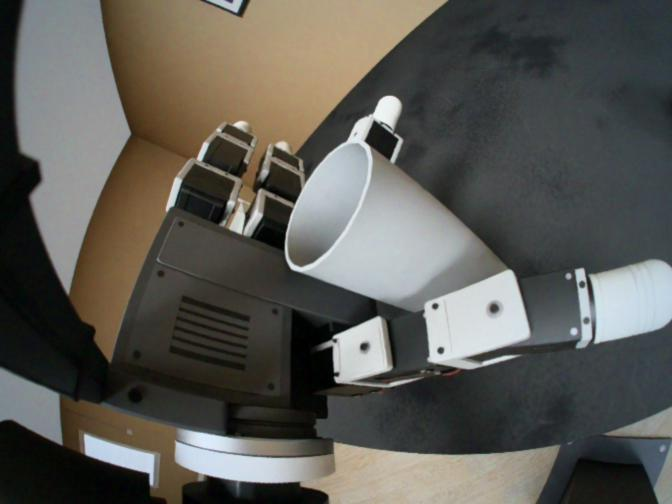

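>>> move --arm3 '{"target": [-0.4800, -1.1930, 0.960, -0.5942, -0.3949, 0.5638, -0.4161], "speed": 0.05}' --cameras '["arm3_cam_wrist"]'

Scene clock: 2734.00 s.
Joint torques (N m): arm1=[-0.62 -21.13 9.51 1.78 0.53 0.02] | arm2=[0.91 -17.9 12.44 2.77 0.02 -0.32] | arm3=[-1.26 -18.61 3.81 1.72 -0.03 -0.29]
Heat: arm1: hottest joint2_rad 35 °C; arm2: hottest joint3_rad 40 °C; arm3: hottest joint3_rad 32 °C.
move: arm3 off_target
Joint velocities: within noise
arm1: as last shown
arm1.index_mcp_current_ma: -5
arm1.index_abd_current_ma: 13
arm1.index_pip_current_ma: 10
arm1.middle_mcp_current_ma: -4
arm1.middle_abd_current_ma: 22
arm1.middle_pip_current_ma: -22
arm1.middle_dip_current_ma: 1
arm1.ring_mcp_current_ma: 6
arm1.ring_abd_current_ma: 15
arm1.ring_pip_current_ma: -1
arm1.ring_dip_current_ma: 7
arm1.thumb_cmc_current_ma: 37
arm1.thumb_axl_current_ma: 27
arm1.thumb_mcp_current_ma: -25
arm1.thumb_ipl_current_ma: -20
arm2.joint_positions: joint1_rad=+0.010 joint2_rad=+1.752 joint3_rad=+1.254 joint4_rad=+0.447 joint5_rad=+0.591 joint6_rad=+1.586 hand_index_mcp=+0.757 hand_index_abd=+0.013 hand_index_pip=+0.575 hand_index_dip=+0.694 hand_middle_mcp=+0.897 hand_middle_abd=+0.007 hand_middle_pip=+0.572 hand_middle_dip=+0.691 hand_ring_mcp=+0.760 hand_ring_abd=+0.008 hand_ring_pip=+0.577 hand_ring_dip=+0.693 hand_thumb_cmc=-0.529 hand_thumb_axl=+0.676 hand_thumb_mcp=+0.594 hand_thumb_ipl=+0.171 hand_current_limit=+0.400 hand_speed=-0.700
arm2.joint_status: not commanded
arm2.hand_state: goal,goal,goal,goal,overload,goal,goal,goal,goal,goal,goal,goal,blocked,goal,goal,goal
arm2.index_mcp_current_ma: 2
arm2.index_abd_current_ma: 16
arm2.index_pip_current_ma: -11
arm2.index_dip_current_ma: 2
arm2.middle_mcp_current_ma: -6
arm2.middle_abd_current_ma: 11
arm2.middle_pip_current_ma: -10
arm2.middle_dip_current_ma: -9
arm2.ring_mcp_current_ma: 1
arm2.ring_abd_current_ma: 18
arm2.ring_pip_current_ma: 6
arm2.ring_dip_current_ma: -3
arm2.thumb_cmc_current_ma: 33
arm2.thumb_axl_current_ma: -14
arm2.thumb_mcp_current_ma: -22
arm2.thumb_ipl_current_ma: 3
arm2.hand_goal_index_mcp: 0.760
arm2.hand_goal_index_abd: 0.000
arm2.hand_goal_index_pip: 0.578
arm2.hand_goal_index_dip: 0.696
arm2.hand_goal_middle_mcp: 0.754
arm2.hand_goal_middle_abd: 0.000
arm2.hand_goal_middle_pip: 0.578
arm2.hand_goal_middle_dip: 0.696
arm2.hand_goal_ring_mcp: 0.760
arm2.hand_goal_ring_abd: 0.000
arm2.hand_goal_ring_pip: 0.578
arm2.hand_goal_ring_dip: 0.696
arm2.hand_goal_thumb_cmc: -0.550
arm2.hand_goal_thumb_axl: 0.678
arm2.hand_goal_thumb_mcp: 0.600
arm2.hand_goal_thumb_ipl: 0.170
arm2.hand: x=+0.3217 y=-0.5179 z=+1.0924 quat_wxyz=(+0.666, +0.200, -0.697, +0.176)
arm2.hand_target: x=+0.3220 y=-0.5324 z=+1.1199 quat_wxyz=(+0.681, +0.191, -0.680, +0.192)
arm2.hand_status: not commanded
arm3.joint_positions: joint1_rad=+2.232 joint2_rad=+2.157 joint3_rad=+0.715 joint4_rad=+1.474 joint5_rad=+0.163 joint6_rad=+1.577 hand_index_mcp=+0.406 hand_index_abd=+0.020 hand_index_pip=+0.306 hand_index_dip=+0.687 hand_middle_mcp=+0.897 hand_middle_abd=+0.014 hand_middle_pip=+0.573 hand_middle_dip=+0.693 hand_ring_mcp=+0.899 hand_ring_abd=+0.016 hand_ring_pip=+0.575 hand_ring_dip=+0.688 hand_thumb_cmc=-0.466 hand_thumb_axl=+0.677 hand_thumb_mcp=+0.302 hand_thumb_ipl=+0.304 hand_current_limit=+0.740 hand_speed=-0.600
arm3.joint_status: not commanded
arm3.hand_state: goal,goal,goal,goal,goal,goal,goal,goal,goal,goal,goal,goal,blocked,goal,goal,goal
arm3.index_mcp_current_ma: -3
arm3.index_abd_current_ma: 7
arm3.index_pip_current_ma: -3
arm3.index_dip_current_ma: -11
arm3.middle_mcp_current_ma: 6
arm3.middle_abd_current_ma: 5
arm3.middle_pip_current_ma: -4
arm3.middle_dip_current_ma: -3
arm3.ring_mcp_current_ma: 5
arm3.ring_abd_current_ma: -11
arm3.ring_pip_current_ma: -5
arm3.ring_dip_current_ma: -13
arm3.thumb_cmc_current_ma: 13
arm3.thumb_axl_current_ma: 9
arm3.thumb_mcp_current_ma: 7
arm3.thumb_ipl_current_ma: -8
arm3.hand_goal_index_mcp: 0.400
arm3.hand_goal_index_abd: 0.000
arm3.hand_goal_index_pip: 0.300
arm3.hand_goal_index_dip: 0.696
arm3.hand_goal_middle_mcp: 0.900
arm3.hand_goal_middle_abd: 0.000
arm3.hand_goal_middle_pip: 0.578
arm3.hand_goal_middle_dip: 0.696
arm3.hand_goal_ring_mcp: 0.900
arm3.hand_goal_ring_abd: 0.000
arm3.hand_goal_ring_pip: 0.578
arm3.hand_goal_ring_dip: 0.696
arm3.hand_goal_thumb_cmc: -0.500
arm3.hand_goal_thumb_axl: 0.678
arm3.hand_goal_thumb_mcp: 0.300
arm3.hand_goal_thumb_ipl: 0.300
arm3.hand: x=-0.4744 y=-1.1877 z=+0.9431 quat_wxyz=(-0.584, -0.401, +0.572, -0.413)
arm3.hand_target: x=-0.4800 y=-1.1927 z=+0.9600 quat_wxyz=(-0.594, -0.395, +0.564, -0.416)
arm3.hand_status: off_target (0.019 m and 1.6 deg from the pose sent, 0.027 m and 2.3 deg at the start)
arm3_cam_wrist: T_world_to_cam=[[-0.53635, 0.21915, -0.81505, 0.80561], [0.76291, 0.53892, -0.35713, 1.27951], [0.36098, -0.81335, -0.45624, -0.24123]] pos_world=[-0.45699, -1.0623, 1.00351]

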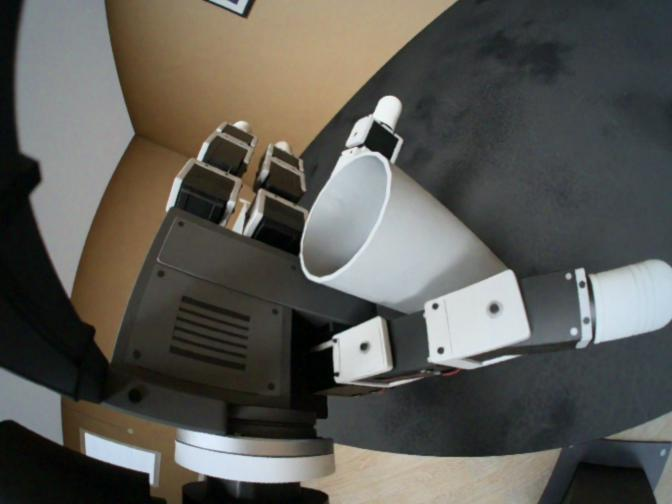

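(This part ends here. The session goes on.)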